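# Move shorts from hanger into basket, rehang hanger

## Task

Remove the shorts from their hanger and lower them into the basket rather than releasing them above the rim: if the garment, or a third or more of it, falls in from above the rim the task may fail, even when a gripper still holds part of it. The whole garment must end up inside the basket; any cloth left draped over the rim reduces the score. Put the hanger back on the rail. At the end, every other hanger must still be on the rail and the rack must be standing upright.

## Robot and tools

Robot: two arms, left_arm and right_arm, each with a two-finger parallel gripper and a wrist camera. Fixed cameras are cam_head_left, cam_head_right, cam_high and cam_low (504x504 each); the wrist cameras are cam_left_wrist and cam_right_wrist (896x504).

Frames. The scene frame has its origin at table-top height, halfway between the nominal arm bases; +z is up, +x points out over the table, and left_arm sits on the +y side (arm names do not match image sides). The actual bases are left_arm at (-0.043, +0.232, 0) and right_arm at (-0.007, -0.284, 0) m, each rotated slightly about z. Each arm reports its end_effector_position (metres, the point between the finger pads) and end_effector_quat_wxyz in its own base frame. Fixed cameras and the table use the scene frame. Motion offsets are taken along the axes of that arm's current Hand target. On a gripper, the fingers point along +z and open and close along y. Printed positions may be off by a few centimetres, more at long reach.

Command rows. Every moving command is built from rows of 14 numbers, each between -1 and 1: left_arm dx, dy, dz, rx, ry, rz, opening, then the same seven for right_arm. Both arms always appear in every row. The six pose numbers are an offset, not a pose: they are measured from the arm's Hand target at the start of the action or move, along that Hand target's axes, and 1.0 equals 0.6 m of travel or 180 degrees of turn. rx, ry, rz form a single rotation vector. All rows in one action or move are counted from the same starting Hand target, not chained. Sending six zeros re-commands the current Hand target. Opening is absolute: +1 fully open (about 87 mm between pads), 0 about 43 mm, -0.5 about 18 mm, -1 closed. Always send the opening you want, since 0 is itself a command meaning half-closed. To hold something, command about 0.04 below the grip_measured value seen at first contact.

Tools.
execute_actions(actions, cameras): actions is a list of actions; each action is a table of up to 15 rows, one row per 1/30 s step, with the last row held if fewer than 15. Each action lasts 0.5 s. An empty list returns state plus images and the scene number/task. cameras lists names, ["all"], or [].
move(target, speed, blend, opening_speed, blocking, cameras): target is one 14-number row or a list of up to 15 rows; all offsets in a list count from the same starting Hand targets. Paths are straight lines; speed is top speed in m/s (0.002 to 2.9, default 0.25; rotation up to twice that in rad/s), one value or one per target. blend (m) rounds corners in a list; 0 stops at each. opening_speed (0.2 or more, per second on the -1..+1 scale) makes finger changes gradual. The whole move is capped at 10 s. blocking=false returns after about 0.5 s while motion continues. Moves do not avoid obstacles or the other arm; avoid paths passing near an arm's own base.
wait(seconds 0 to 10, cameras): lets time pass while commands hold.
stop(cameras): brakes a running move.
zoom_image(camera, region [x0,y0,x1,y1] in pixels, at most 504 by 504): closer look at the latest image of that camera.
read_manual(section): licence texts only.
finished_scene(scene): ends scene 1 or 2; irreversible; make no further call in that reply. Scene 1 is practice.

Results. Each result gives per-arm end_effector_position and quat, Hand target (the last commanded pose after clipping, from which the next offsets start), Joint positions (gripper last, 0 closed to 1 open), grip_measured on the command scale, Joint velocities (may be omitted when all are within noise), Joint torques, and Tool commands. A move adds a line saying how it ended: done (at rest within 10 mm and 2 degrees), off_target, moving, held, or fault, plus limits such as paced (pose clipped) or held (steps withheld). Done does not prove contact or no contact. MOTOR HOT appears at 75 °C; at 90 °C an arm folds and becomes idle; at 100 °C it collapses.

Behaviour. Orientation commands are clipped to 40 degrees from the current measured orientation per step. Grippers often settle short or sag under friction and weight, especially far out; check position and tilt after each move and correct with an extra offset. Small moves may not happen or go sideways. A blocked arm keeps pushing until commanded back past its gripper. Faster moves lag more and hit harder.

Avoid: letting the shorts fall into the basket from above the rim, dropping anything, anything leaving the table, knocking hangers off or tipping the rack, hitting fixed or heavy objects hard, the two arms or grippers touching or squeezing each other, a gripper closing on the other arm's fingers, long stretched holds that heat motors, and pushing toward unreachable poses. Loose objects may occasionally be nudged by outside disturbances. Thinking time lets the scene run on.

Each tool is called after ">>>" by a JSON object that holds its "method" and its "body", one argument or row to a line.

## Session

Task counts as done with the hanger staying on the rail.

>>> {"method": "execute_actions", "body": {
  "actions": []
}}

Scene clock: 0.00 s.
left_arm: end_effector_position=(+0.1464, +0.0000, +0.0785) grip_measured=+1.000 end_effector_quat_wxyz=(+0.383, +0.000, +0.924, +0.000) | right_arm: end_effector_position=(+0.1464, +0.0000, +0.0785) grip_measured=+0.969 end_effector_quat_wxyz=(+0.383, +0.000, +0.924, +0.000)
Joint positions: left_arm=[0 0.283 0.438 -0.94 0 0 1] | right_arm=[0 0.283 0.438 -0.94 0 0 0.984]
Joint velocities: within noise
Joint torques (N m): no reading
Heat: left arm: 39 °C; right arm: 39 °C.
Hand target: left_arm +0.1459, +0.0000, +0.0798; +0.382, +0.000, +0.924, +0.000 | right_arm +0.1468, +0.0000, +0.0807; +0.385, +0.000, +0.923, +0.000
Tool commands: left_gripper/opening=+1.0 right_gripper/opening=+1.0

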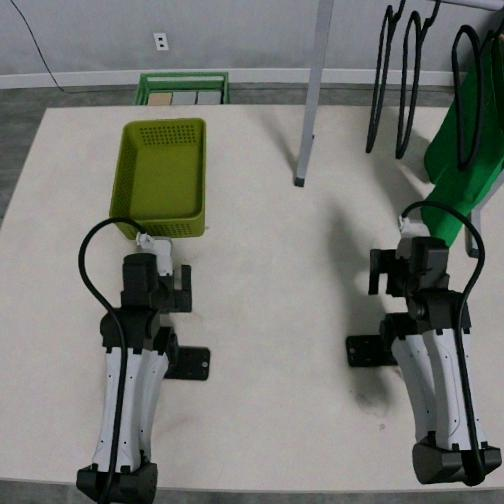

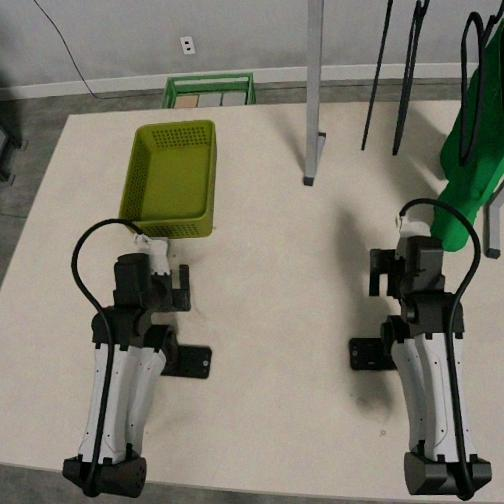

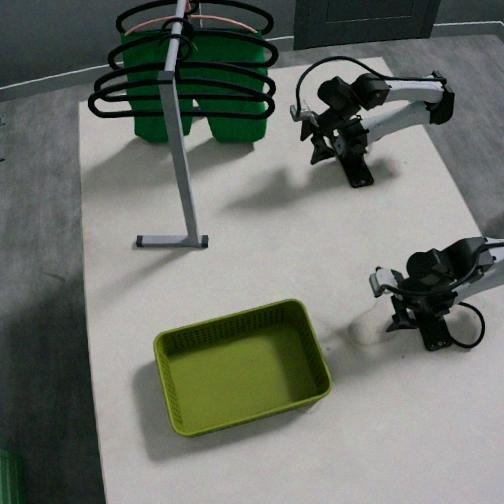

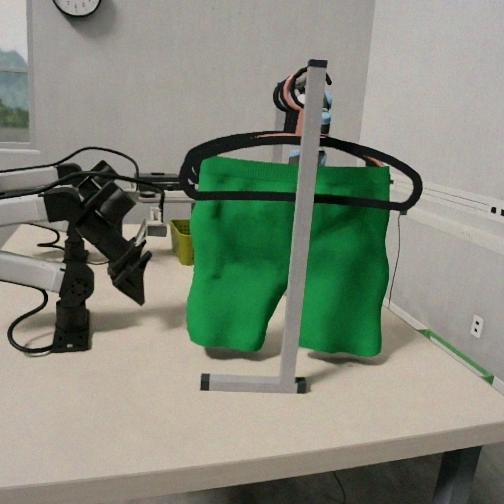

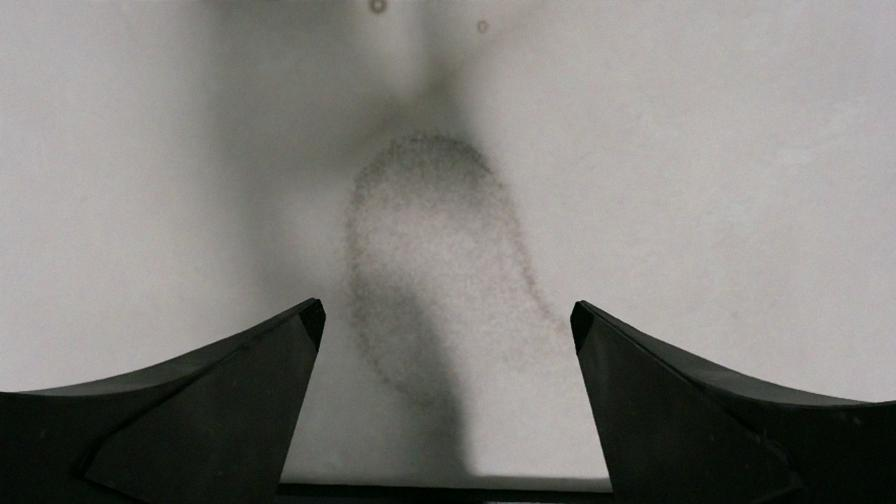

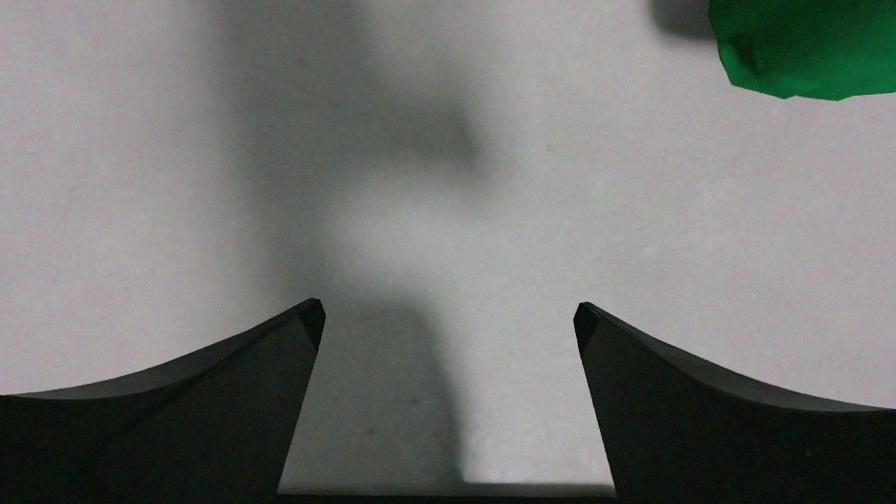

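>>> {"method": "move", "body": {
  "target": [
    [0,0,0,0,0,0,1,-0.229,-0.033,-0.125,0.132,-0.245,0.055,1],
    [0,0,0,0,0,0,1,-0.36,-0.158,-0.218,0.132,-0.245,0.055,1]
  ],
  "blend": [0.03,0],
  "cameras": ["cam_right_wrist"]
}}

Scene clock: 15.13 s.
left_arm: end_effector_position=(+0.1464, +0.0000, +0.0785) grip_measured=+1.000 end_effector_quat_wxyz=(+0.383, +0.000, +0.924, +0.000) | right_arm: end_effector_position=(+0.2047, -0.0950, +0.3232) grip_measured=+0.969 end_effector_quat_wxyz=(+0.685, +0.156, +0.694, -0.155)
Joint positions: left_arm=[0 0.283 0.438 -0.94 0 0 1] | right_arm=[-0.401 0.394 0.806 -0.424 0.042 -0.001 0.984]
Joint torques (N m): left_arm=[0.13 2.21 7.31 1.5 -0.1 -0.03] | right_arm=[-0.49 2.36 6.37 2.09 -0.11 0.13]
Heat: left arm: 41 °C; right arm: 40 °C.
Hand target: left_arm +0.1459, +0.0000, +0.0798; +0.382, +0.000, +0.924, +0.000 | right_arm +0.2059, -0.0948, +0.3262; +0.691, +0.154, +0.690, -0.153
Off the commanded pose: left_arm 0.001 m, 0 deg | right_arm 0.003 m, 1 deg.
move: done
Images, in order (width x height): cam_right_wrist 896x504.

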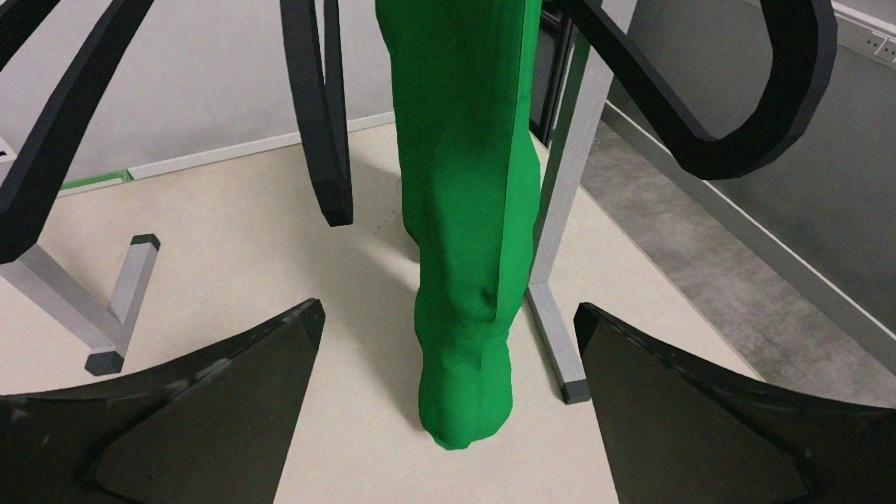

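>>> {"method": "move", "body": {
  "target": [0,0,0,0,0,0,1,-0.045,-0.03,0.1,0,0,0,1],
  "speed": 0.2,
  "cameras": ["cam_right_wrist"]
}}

Scene clock: 25.07 s.
left_arm: end_effector_position=(+0.1464, +0.0000, +0.0785) grip_measured=+1.000 end_effector_quat_wxyz=(+0.383, +0.000, +0.924, +0.000) | right_arm: end_effector_position=(+0.2507, -0.1360, +0.3316) grip_measured=+0.969 end_effector_quat_wxyz=(+0.669, +0.163, +0.710, -0.148)
Joint positions: left_arm=[0 0.283 0.438 -0.94 0 0 1] | right_arm=[-0.581 0.669 0.885 -0.277 -0.137 -0.001 0.984]
Joint torques (N m): left_arm=[0.13 2.22 7.32 1.5 -0.1 -0.03] | right_arm=[-0.4 0.9 9.72 2.33 -0.11 0.13]
Heat: left arm: 42 °C; right arm: 42 °C.
Hand target: left_arm +0.1459, +0.0000, +0.0798; +0.382, +0.000, +0.924, +0.000 | right_arm +0.2525, -0.1366, +0.3533; +0.691, +0.154, +0.689, -0.153
Off the commanded pose: left_arm 0.001 m, 0 deg | right_arm 0.022 m, 4 deg.
move: off_target (right_arm)
Images, in order (width x height): cam_right_wrist 896x504.

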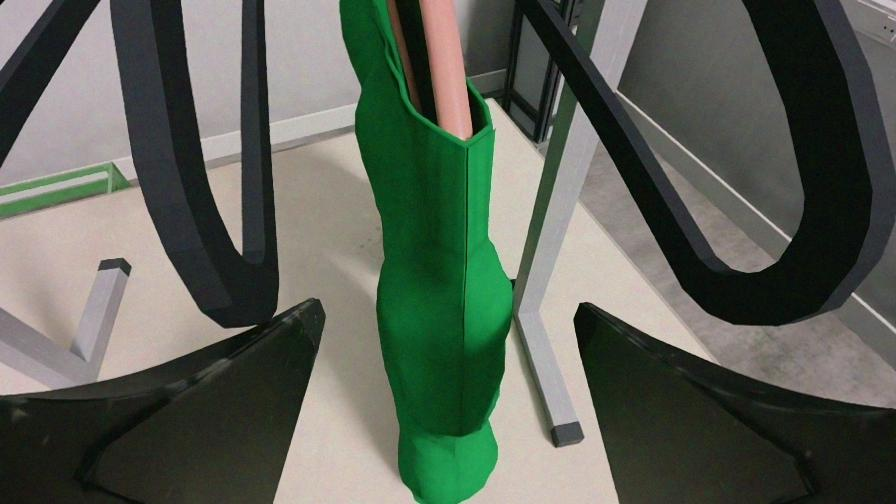

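>>> {"method": "move", "body": {
  "target": [
    [0,0,0,0,0,0,1,0.025,-0.005,0.092,0,0,0,1],
    [0,0,0,0,0,0,1,0.03,-0.005,0.092,0,0,0,-1]
  ],
  "speed": 0.15,
  "cameras": ["cam_right_wrist"]
}}

Scene clock: 34.73 s.
left_arm: end_effector_position=(+0.1464, +0.0000, +0.0785) grip_measured=+1.000 end_effector_quat_wxyz=(+0.383, +0.000, +0.924, +0.000) | right_arm: end_effector_position=(+0.2956, -0.1621, +0.3187) grip_measured=-0.781 end_effector_quat_wxyz=(+0.669, +0.162, +0.710, -0.149)
Joint positions: left_arm=[0 0.283 0.438 -0.94 0 0 1] | right_arm=[-0.562 0.856 0.866 -0.072 -0.117 -0.002 0.11]
Joint torques (N m): left_arm=[0.14 2.21 7.32 1.5 -0.11 -0.03] | right_arm=[0.7 -0.44 8.39 2.49 0.04 0.15]
Heat: left arm: 43 °C; right arm: 45 °C.
Hand target: left_arm +0.1459, +0.0000, +0.0798; +0.382, +0.000, +0.924, +0.000 | right_arm +0.3013, -0.1627, +0.3354; +0.691, +0.154, +0.690, -0.153
Off the commanded pose: left_arm 0.001 m, 0 deg | right_arm 0.018 m, 4 deg.
move: off_target (right_arm); target 2's new opening was sent with right_arm's hand 0.032 m and 7 deg from that target
Images, in order (width x height): cam_right_wrist 896x504.

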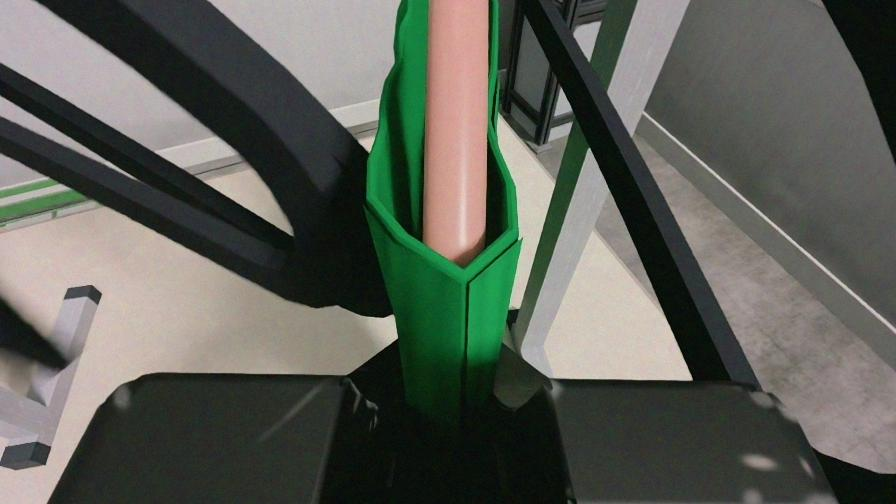

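>>> {"method": "move", "body": {
  "target": [0,0,0,0,0,0,1,0.22,0,0,0,0,0,-1],
  "speed": 0.1,
  "cameras": ["cam_right_wrist","cam_low","cam_high"]
}}

Scene clock: 39.40 s.
left_arm: end_effector_position=(+0.1464, +0.0000, +0.0785) grip_measured=+1.000 end_effector_quat_wxyz=(+0.383, +0.000, +0.924, +0.000) | right_arm: end_effector_position=(+0.2985, -0.1633, +0.1929) grip_measured=-0.955 end_effector_quat_wxyz=(+0.676, +0.161, +0.703, -0.151)
Joint positions: left_arm=[0 0.283 0.438 -0.94 0 0 1] | right_arm=[-0.56 0.878 0.348 0.489 -0.116 0 0.023]
Joint torques (N m): left_arm=[0.13 2.22 7.32 1.5 -0.1 -0.03] | right_arm=[0.8 -1.1 7.91 2.34 0.02 0.13]
Heat: left arm: 43 °C; right arm: 45 °C.
Hand target: left_arm +0.1459, +0.0000, +0.0798; +0.382, +0.000, +0.924, +0.000 | right_arm +0.3015, -0.1625, +0.2034; +0.691, +0.154, +0.690, -0.153
Off the commanded pose: left_arm 0.001 m, 0 deg | right_arm 0.011 m, 2 deg.
move: off_target (right_arm)
Images, in order (width x height): cam_high 504x504, cam_low 504x504, cam_right_wrist 896x504.

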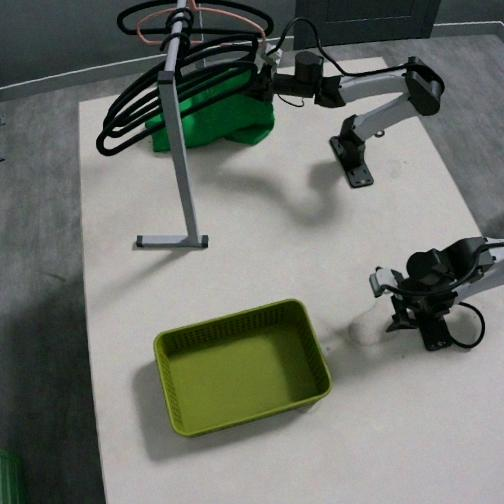

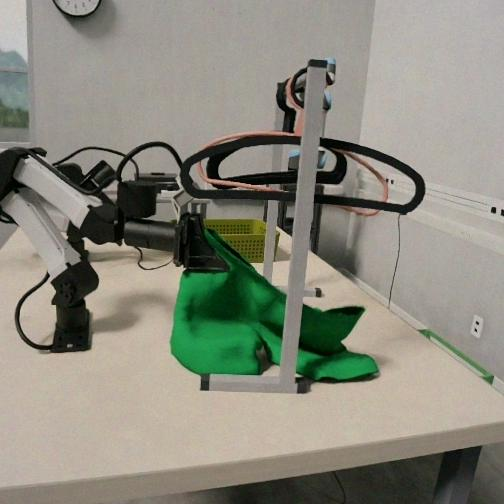

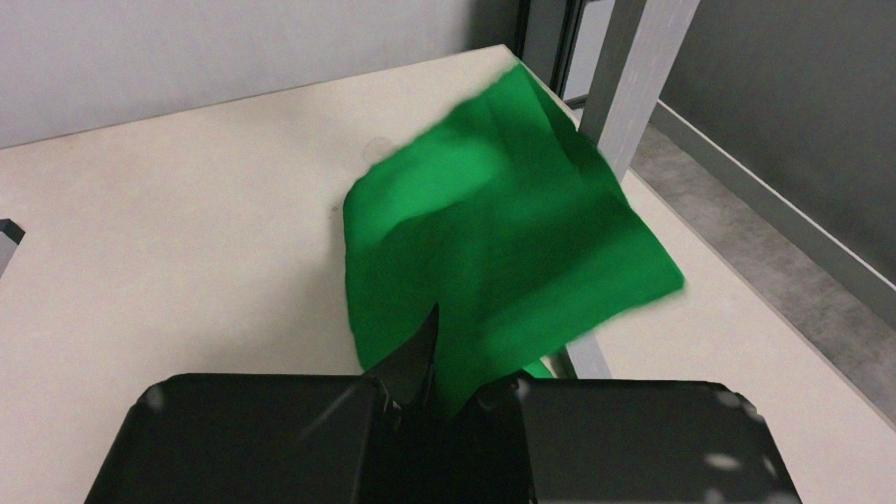

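>>> {"method": "move", "body": {
  "target": [
    [0,0,0,0,0,0,1,0,0,-0.2,0,0,0,-1],
    [0,0,0,0,0,0,1,-0.211,0.572,-0.361,-0.139,0,0,-1],
    [0,0,0,0,0,0,1,0.222,0.572,-0.361,-0.139,0,0,-1],
    [0,0,0,0,0,0,1,0.222,0.572,-0.361,-0.139,0,0,0.3],
    [0,0,0,0,0,0,1,0.172,0.515,-0.482,-0.139,0,0,0.3],
    [-0.252,-0.2,-0.031,0.055,0.246,0.132,1,0.005,0.295,-0.324,-0.139,0,0,0.3]
  ],
  "speed": 0.3,
  "blend": [0.03,0.03,0,0,0.03,0],
  "cameras": ["cam_left_wrist","cam_high","cam_head_left"]
}}

Scene clock: 60.07 s.
left_arm: end_effector_position=(+0.2401, -0.1163, +0.1949) grip_measured=+1.000 end_effector_quat_wxyz=(+0.033, +0.208, +0.978, -0.001) | right_arm: end_effector_position=(+0.1985, +0.0793, +0.1928) grip_measured=+0.300 end_effector_quat_wxyz=(+0.735, +0.016, +0.677, -0.036)
Joint positions: left_arm=[-0.455 1.686 1.73 -1.551 -0.015 -0.035 1] | right_arm=[1.353 0.46 0.031 0.946 1.404 -0.535 0.65]
Joint torques (N m): left_arm=[-0.29 -6.15 8.17 0.28 0.04 0.12] | right_arm=[-0.5 0.98 9.03 0.89 -0.43 0.19]
Heat: left arm: 44 °C; right arm: 46 °C.
Hand target: left_arm +0.2398, -0.1200, +0.1996; -0.001, +0.217, +0.976, +0.000 | right_arm +0.2006, +0.0803, +0.2005; +0.708, +0.001, +0.706, +0.000
Off the commanded pose: left_arm 0.006 m, 4 deg | right_arm 0.008 m, 6 deg.
joint sent to its limit (left arm) — joint 4 (wrist pitch), lower limit. The joint targets are off in orientation, not in position.
move: off_target (left_arm, right_arm)
Images, in order (width x height): cam_head_left 504x504, cam_high 504x504, cam_left_wrist 896x504.

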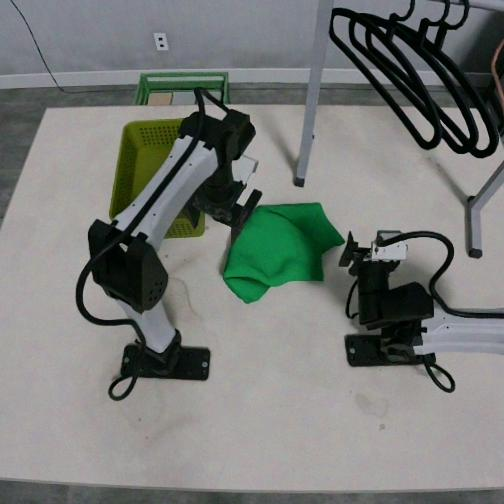

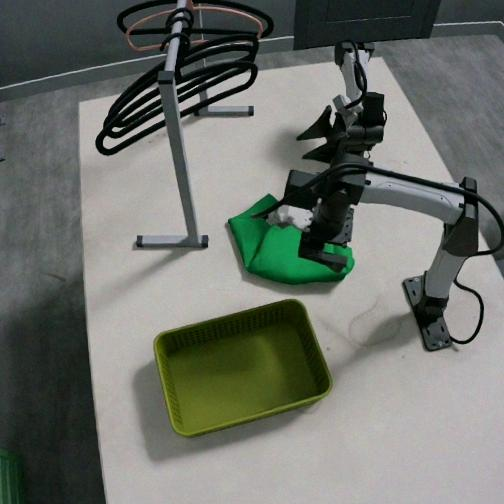

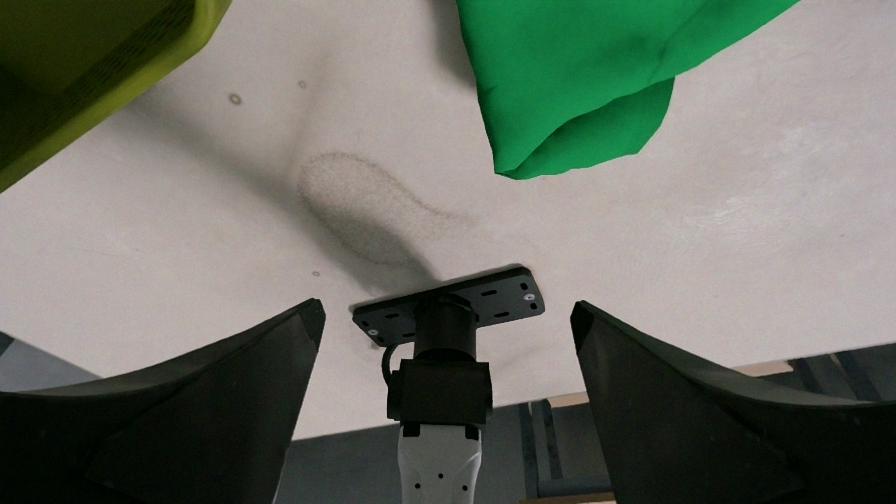

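>>> {"method": "move", "body": {
  "target": [
    [-0.19,-0.132,0.17,0,0,0,1,0,0,0,0,0,0,0.3],
    [-0.19,-0.132,0.335,0,0,0,1,0,0,0,0,0,0,0.3],
    [-0.19,-0.132,0.335,0,0,0,-1,0,0,0,0,0,0,0.3],
    [-0.19,-0.132,0.05,0,0,0,-1,0,0,0,0,0,0,0.3],
    [-0.011,0.134,-0.217,0,-0.25,0,-1,0,0,0,0,0,0,0.3]
  ],
  "speed": [0.3,0.12,0.1,0.2,0.25],
  "blend": [0.03,0,0,0.03,0],
  "cameras": ["cam_left_wrist","cam_high","cam_head_left"]
}}

Scene clock: 79.60 s.
left_arm: end_effector_position=(+0.2758, -0.0482, +0.3272) grip_measured=-0.924 end_effector_quat_wxyz=(+0.359, +0.192, +0.910, -0.080) | right_arm: end_effector_position=(+0.1985, +0.0793, +0.1927) grip_measured=+0.300 end_effector_quat_wxyz=(+0.735, +0.016, +0.677, -0.036)
Joint positions: left_arm=[-0.055 1.336 1.831 -1.347 0.251 0.267 0.038] | right_arm=[1.353 0.46 0.031 0.945 1.404 -0.535 0.65]
Joint torques (N m): left_arm=[0.57 -3.9 4.53 1.76 0.19 0.13] | right_arm=[-0.29 1.35 8.77 1.04 -0.4 0.11]
Heat: left arm: 44 °C; right arm: 45 °C.
Hand target: left_arm +0.2800, -0.0499, +0.3298; +0.373, +0.201, +0.902, -0.084 | right_arm +0.1994, +0.0801, +0.2003; +0.737, +0.023, +0.674, -0.028 (not the last commanded pose)
Off the commanded pose: left_arm 0.005 m, 2 deg | right_arm 0.008 m, 6 deg.
move: off_target (right_arm); target 3's new opening was sent with left_arm's hand 0.020 m and 1 deg from that target
Images, in order (width x height): cam_head_left 504x504, cam_high 504x504, cam_left_wrist 896x504.

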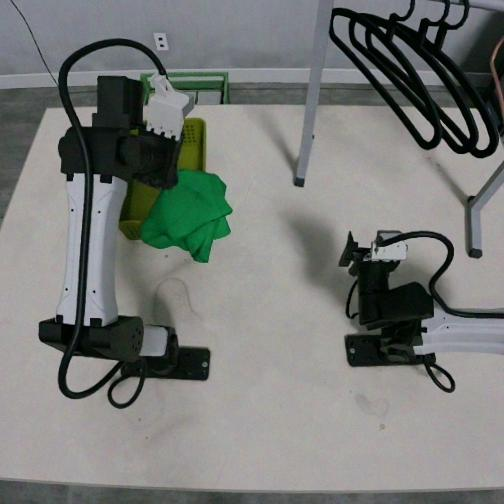

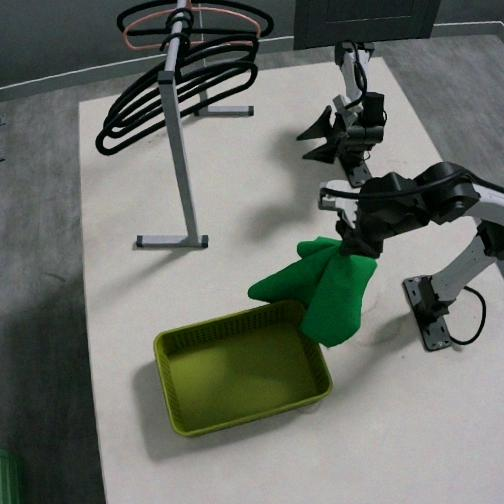

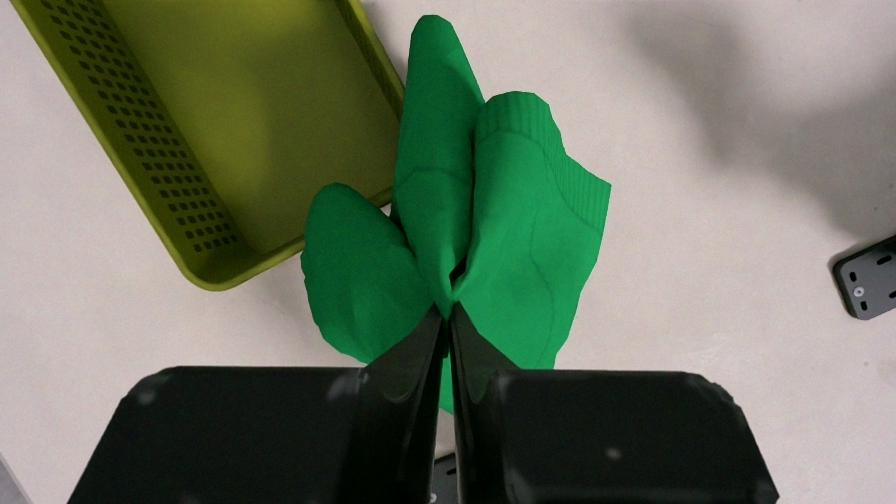

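>>> {"method": "move", "body": {
  "target": [-0.119,0.271,0.119,0,0,0,-1,0,0,0,0,0,0,0.3],
  "speed": 0.2,
  "cameras": ["cam_left_wrist","cam_high","cam_head_left"]
}}

Scene clock: 89.70 s.
left_arm: end_effector_position=(+0.4385, +0.0553, +0.3227) grip_measured=-0.924 end_effector_quat_wxyz=(+0.375, +0.188, +0.904, -0.078) | right_arm: end_effector_position=(+0.1985, +0.0793, +0.1927) grip_measured=+0.300 end_effector_quat_wxyz=(+0.735, +0.016, +0.677, -0.036)
Joint positions: left_arm=[0.259 2.137 2.8 -1.567 0.454 0.509 0.038] | right_arm=[1.353 0.46 0.031 0.945 1.404 -0.535 0.65]
Joint torques (N m): left_arm=[0.46 -8.95 7.08 1.31 0.29 0.12] | right_arm=[-0.29 1.36 8.79 1.04 -0.4 0.11]
Heat: left arm: 43 °C; right arm: 46 °C.
Hand target: left_arm +0.4404, +0.0545, +0.3294; +0.373, +0.201, +0.902, -0.084 | right_arm +0.1994, +0.0801, +0.2003; +0.737, +0.023, +0.674, -0.028
Off the commanded pose: left_arm 0.007 m, 2 deg | right_arm 0.008 m, 1 deg.
joint sent to its limit (left arm) — joint 4 (wrist pitch), lower limit. The joint targets still meet the commanded pose.
move: done
Images, in order (width x height): cam_head_left 504x504, cam_high 504x504, cam_left_wrist 896x504.

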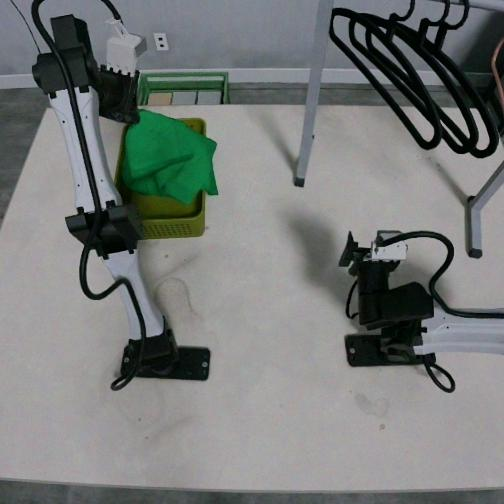

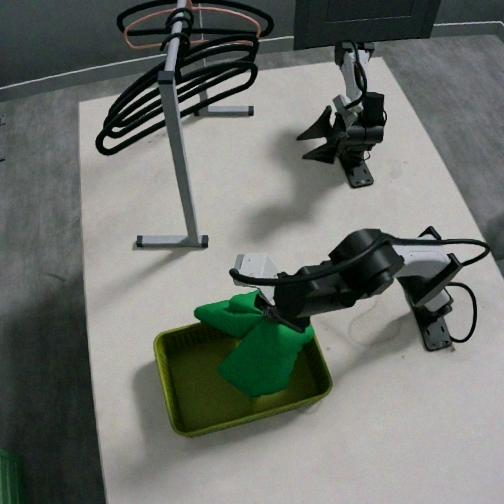

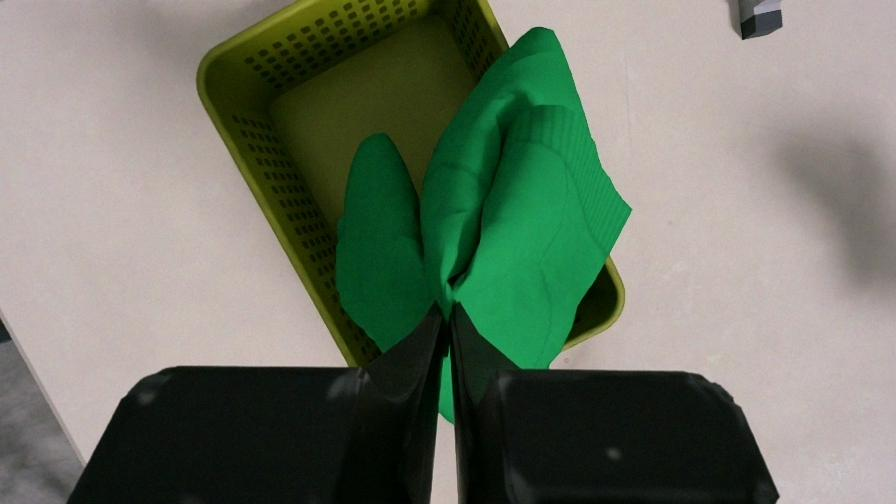

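>>> {"method": "move", "body": {
  "target": [0.03,0.074,0.111,-0.11,0,-0.11,-1,0,0,0,0,0,0,0.3],
  "speed": 0.25,
  "cameras": ["cam_left_wrist","cam_high","cam_head_left"]
}}

Scene clock: 106.97 s.
left_arm: end_effector_position=(+0.4911, +0.0800, +0.2516) grip_measured=-0.924 end_effector_quat_wxyz=(+0.357, -0.018, +0.934, +0.000) | right_arm: end_effector_position=(+0.1985, +0.0793, +0.1927) grip_measured=+0.300 end_effector_quat_wxyz=(+0.735, +0.016, +0.677, -0.036)
Joint positions: left_arm=[0.193 2.044 2.286 -1.09 0.116 0.111 0.038] | right_arm=[1.353 0.46 0.031 0.945 1.404 -0.535 0.65]
Joint torques (N m): left_arm=[-0.29 -13.52 5.49 1.73 -0.2 -0.18] | right_arm=[-0.28 1.35 8.8 1.04 -0.4 0.11]
Heat: left arm: 44 °C; right arm: 48 °C.
Hand target: left_arm +0.4903, +0.0801, +0.2697; +0.382, -0.024, +0.924, +0.009 | right_arm +0.1994, +0.0801, +0.2003; +0.737, +0.023, +0.674, -0.028
Off the commanded pose: left_arm 0.018 m, 3 deg | right_arm 0.008 m, 1 deg.
move: off_target (left_arm)
Images, in order (width x height): cam_head_left 504x504, cam_high 504x504, cam_left_wrist 896x504.

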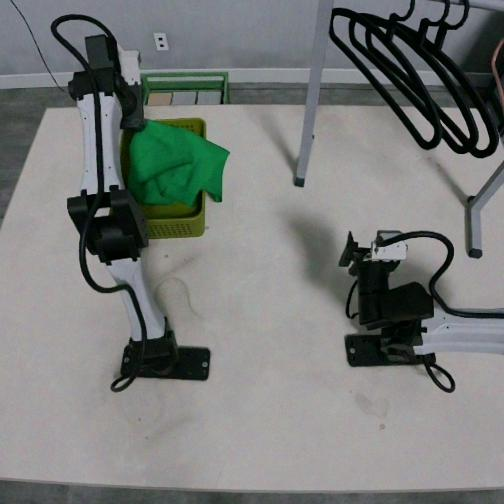

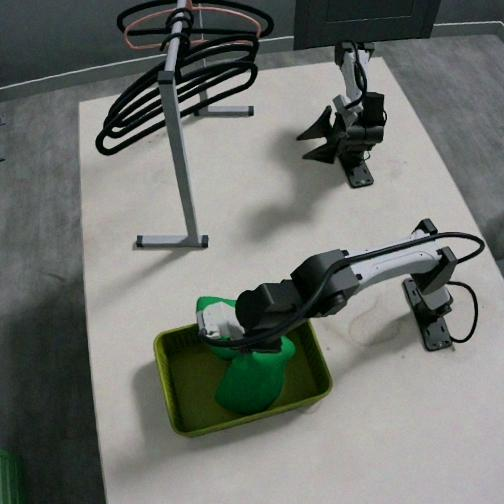

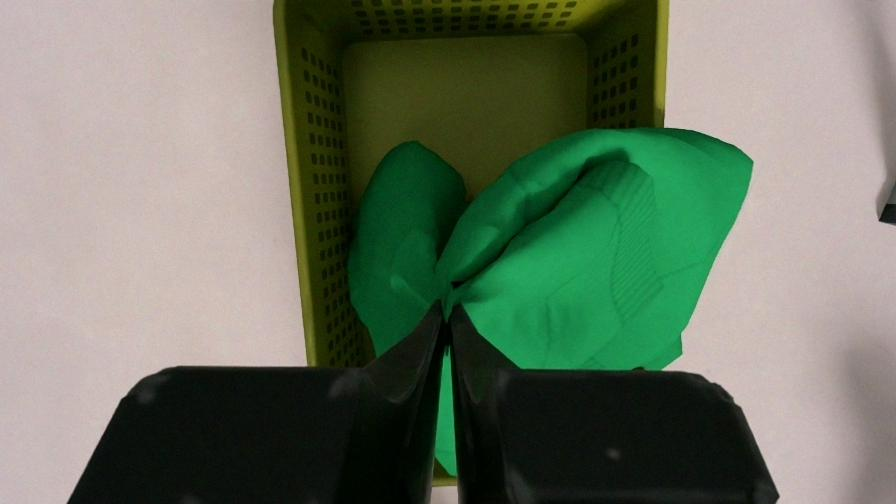

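>>> {"method": "move", "body": {
  "target": [
    [-0.071,0.0,-0.071,0,0,0,-1,0,0,0,0,0,0,0.3],
    [-0.047,0.025,-0.094,-0.177,0,-0.177,-1,0,0,0,0,0,0,0.3]
  ],
  "speed": 0.3,
  "blend": [0.02,0],
  "cameras": ["cam_left_wrist","cam_high","cam_head_left"]
}}

Scene clock: 123.43 s.
left_arm: end_effector_position=(+0.4658, +0.0926, +0.3230) grip_measured=-0.924 end_effector_quat_wxyz=(+0.398, -0.349, +0.837, +0.140) | right_arm: end_effector_position=(+0.1985, +0.0793, +0.1927) grip_measured=+0.300 end_effector_quat_wxyz=(+0.735, +0.016, +0.677, -0.036)
Joint positions: left_arm=[0.058 2.196 2.837 -1.465 -0.5 -0.534 0.038] | right_arm=[1.353 0.46 0.031 0.945 1.404 -0.535 0.65]
Joint torques (N m): left_arm=[-0.31 -9.03 7.58 1.48 -0.54 -0.18] | right_arm=[-0.31 1.36 8.77 1.04 -0.4 0.11]
Heat: left arm: 52 °C; right arm: 49 °C.
Hand target: left_arm +0.4696, +0.0941, +0.3295; +0.349, -0.375, +0.844, +0.156 | right_arm +0.1994, +0.0801, +0.2003; +0.737, +0.023, +0.674, -0.028
Off the commanded pose: left_arm 0.008 m, 7 deg | right_arm 0.008 m, 1 deg.
elbow stopped short (left arm): the move would have taken joint 3 (elbow) straighter than the controller allows.
move: off_target (left_arm)
Images, in order (width x height): cam_head_left 504x504, cam_high 504x504, cam_left_wrist 896x504.

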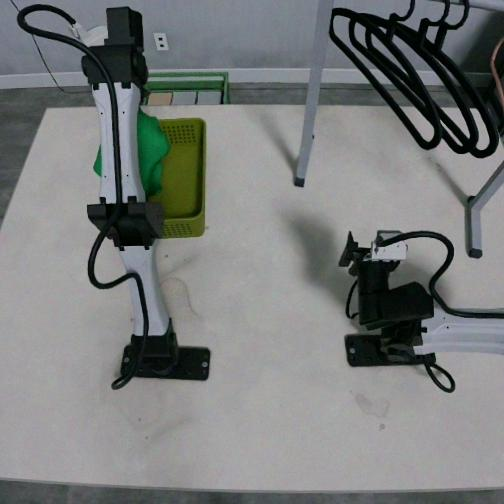

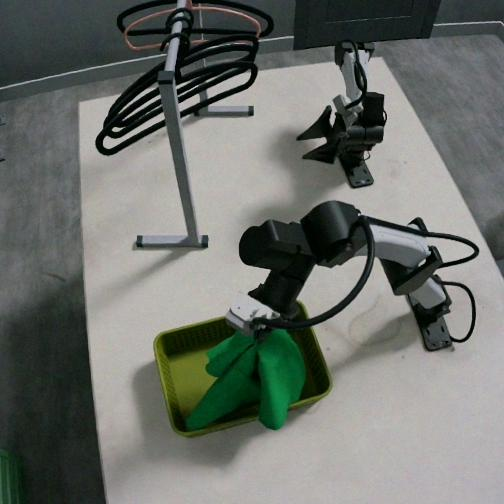

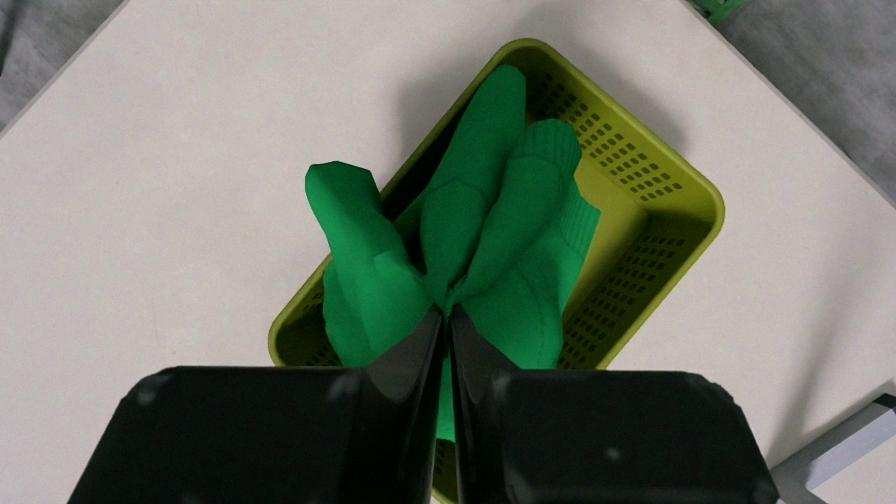

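>>> {"method": "move", "body": {
  "target": [
    [0.052,-0.067,-0.052,0,0,0,-1,0,0,0,0,0,0,0.3],
    [0.17,-0.067,0.066,0,0,0,-1,0,0,0,0,0,0,0.3]
  ],
  "speed": 0.2,
  "blend": [0.02,0],
  "cameras": ["cam_left_wrist","cam_high","cam_head_left"]
}}

Scene clock: 135.47 s.
left_arm: end_effector_position=(+0.4719, +0.0305, +0.2224) grip_measured=-0.924 end_effector_quat_wxyz=(+0.339, -0.377, +0.848, +0.151) | right_arm: end_effector_position=(+0.1985, +0.0793, +0.1927) grip_measured=+0.300 end_effector_quat_wxyz=(+0.735, +0.016, +0.677, -0.036)
Joint positions: left_arm=[-0.09 2.053 2.2 -1.199 -0.584 -0.767 0.038] | right_arm=[1.353 0.46 0.031 0.945 1.404 -0.535 0.65]
Joint torques (N m): left_arm=[0.29 -12.01 5.18 1.24 -0.52 0.11] | right_arm=[-0.29 1.37 8.77 1.03 -0.41 0.11]
Heat: left arm: 53 °C; right arm: 49 °C.
Hand target: left_arm +0.4699, +0.0344, +0.2293; +0.349, -0.376, +0.844, +0.156 | right_arm +0.1994, +0.0801, +0.2003; +0.737, +0.023, +0.674, -0.028
Off the commanded pose: left_arm 0.008 m, 1 deg | right_arm 0.008 m, 1 deg.
elbow stopped short (left arm): the move would have taken joint 3 (elbow) straighter than the controller allows.
move: done
Images, in order (width x height): cam_head_left 504x504, cam_high 504x504, cam_left_wrist 896x504.

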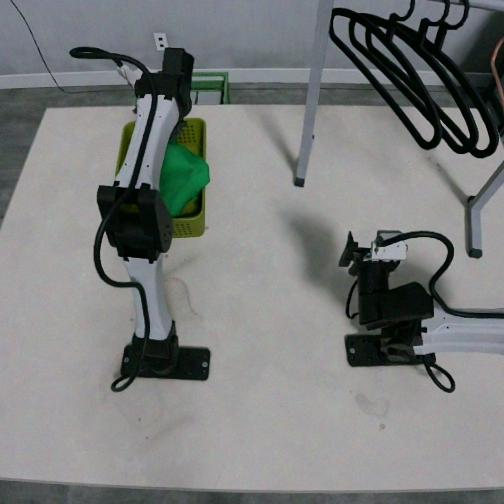

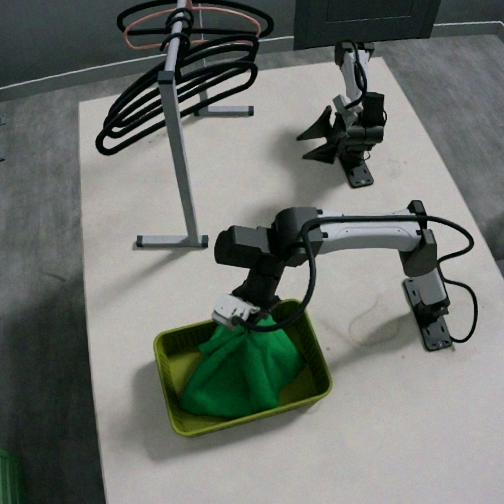

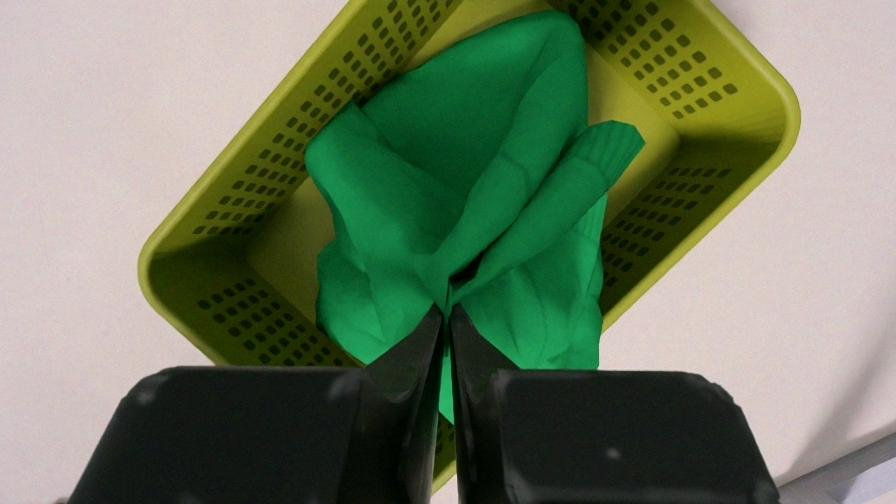

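>>> {"method": "move", "body": {
  "target": [
    [0.168,0.011,0.185,0,0,0,-1,0,0,0,0,0,0,0.3],
    [0.168,0.011,0.185,0,0,0,-0.2,0,0,0,0,0,0,0.3],
    [-0.06,0.011,-0.04,0,0,0,-0.2,0,0,0,0,0,0,0.3]
  ],
  "speed": [0.12,0.1,0.12],
  "cameras": ["cam_left_wrist","cam_high","cam_head_left","cam_low"]
}}

Scene clock: 149.77 s.
left_arm: end_effector_position=(+0.4700, +0.0433, +0.2742) grip_measured=-0.200 end_effector_quat_wxyz=(+0.354, -0.376, +0.842, +0.153) | right_arm: end_effector_position=(+0.1985, +0.0793, +0.1927) grip_measured=+0.300 end_effector_quat_wxyz=(+0.735, +0.016, +0.677, -0.036)
Joint positions: left_arm=[-0.066 2.174 2.614 -1.444 -0.588 -0.729 0.4] | right_arm=[1.353 0.46 0.031 0.945 1.404 -0.535 0.65]
Joint torques (N m): left_arm=[0.57 -8.85 7.77 1.01 -0.35 0.01] | right_arm=[-0.29 1.36 8.79 1.04 -0.4 0.11]
Heat: left arm: 55 °C; right arm: 50 °C.
Hand target: left_arm +0.4707, +0.0451, +0.2717; +0.349, -0.375, +0.844, +0.156 | right_arm +0.1994, +0.0801, +0.2003; +0.737, +0.023, +0.674, -0.028
Off the commanded pose: left_arm 0.003 m, 1 deg | right_arm 0.008 m, 1 deg.
move: done
Images, in order (width x height): cam_head_left 504x504, cam_high 504x504, cam_low 504x504, cam_left_wrist 896x504.

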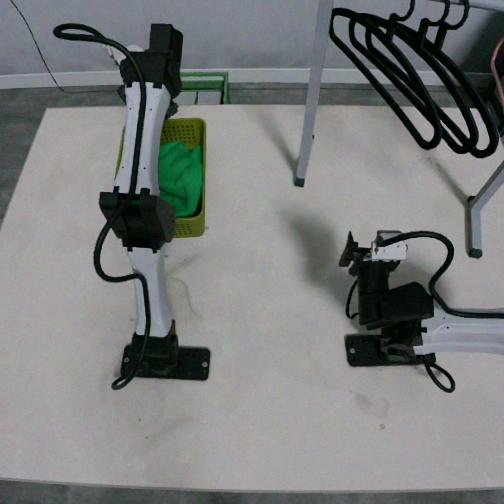

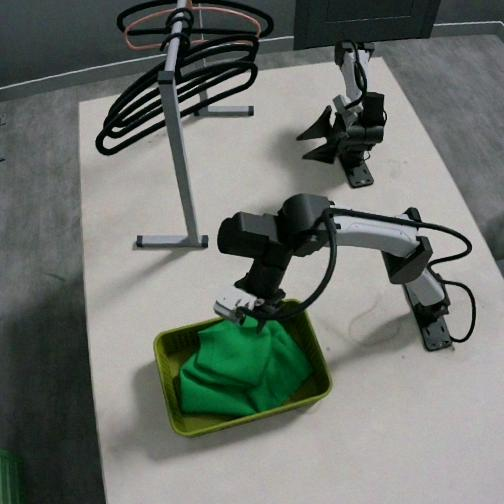

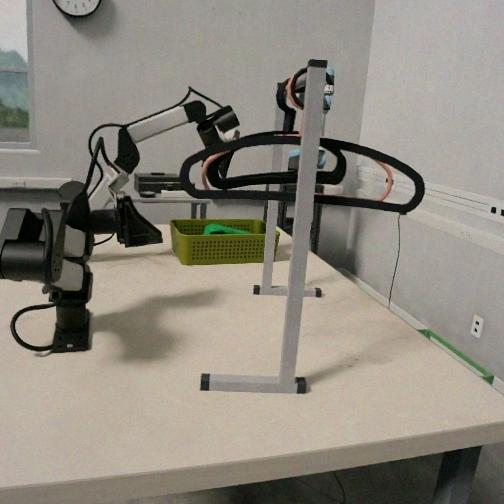

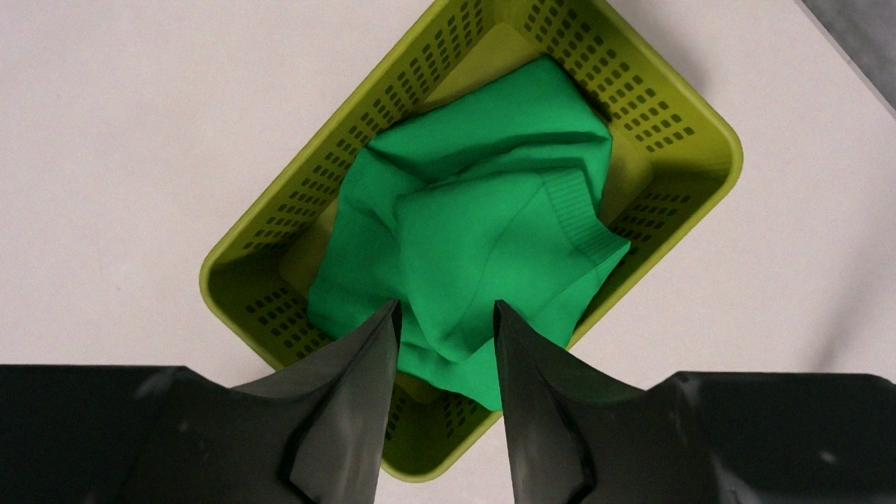

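>>> {"method": "finished_scene", "body": {
  "scene": 2
}}

The scene is finished: the task was done.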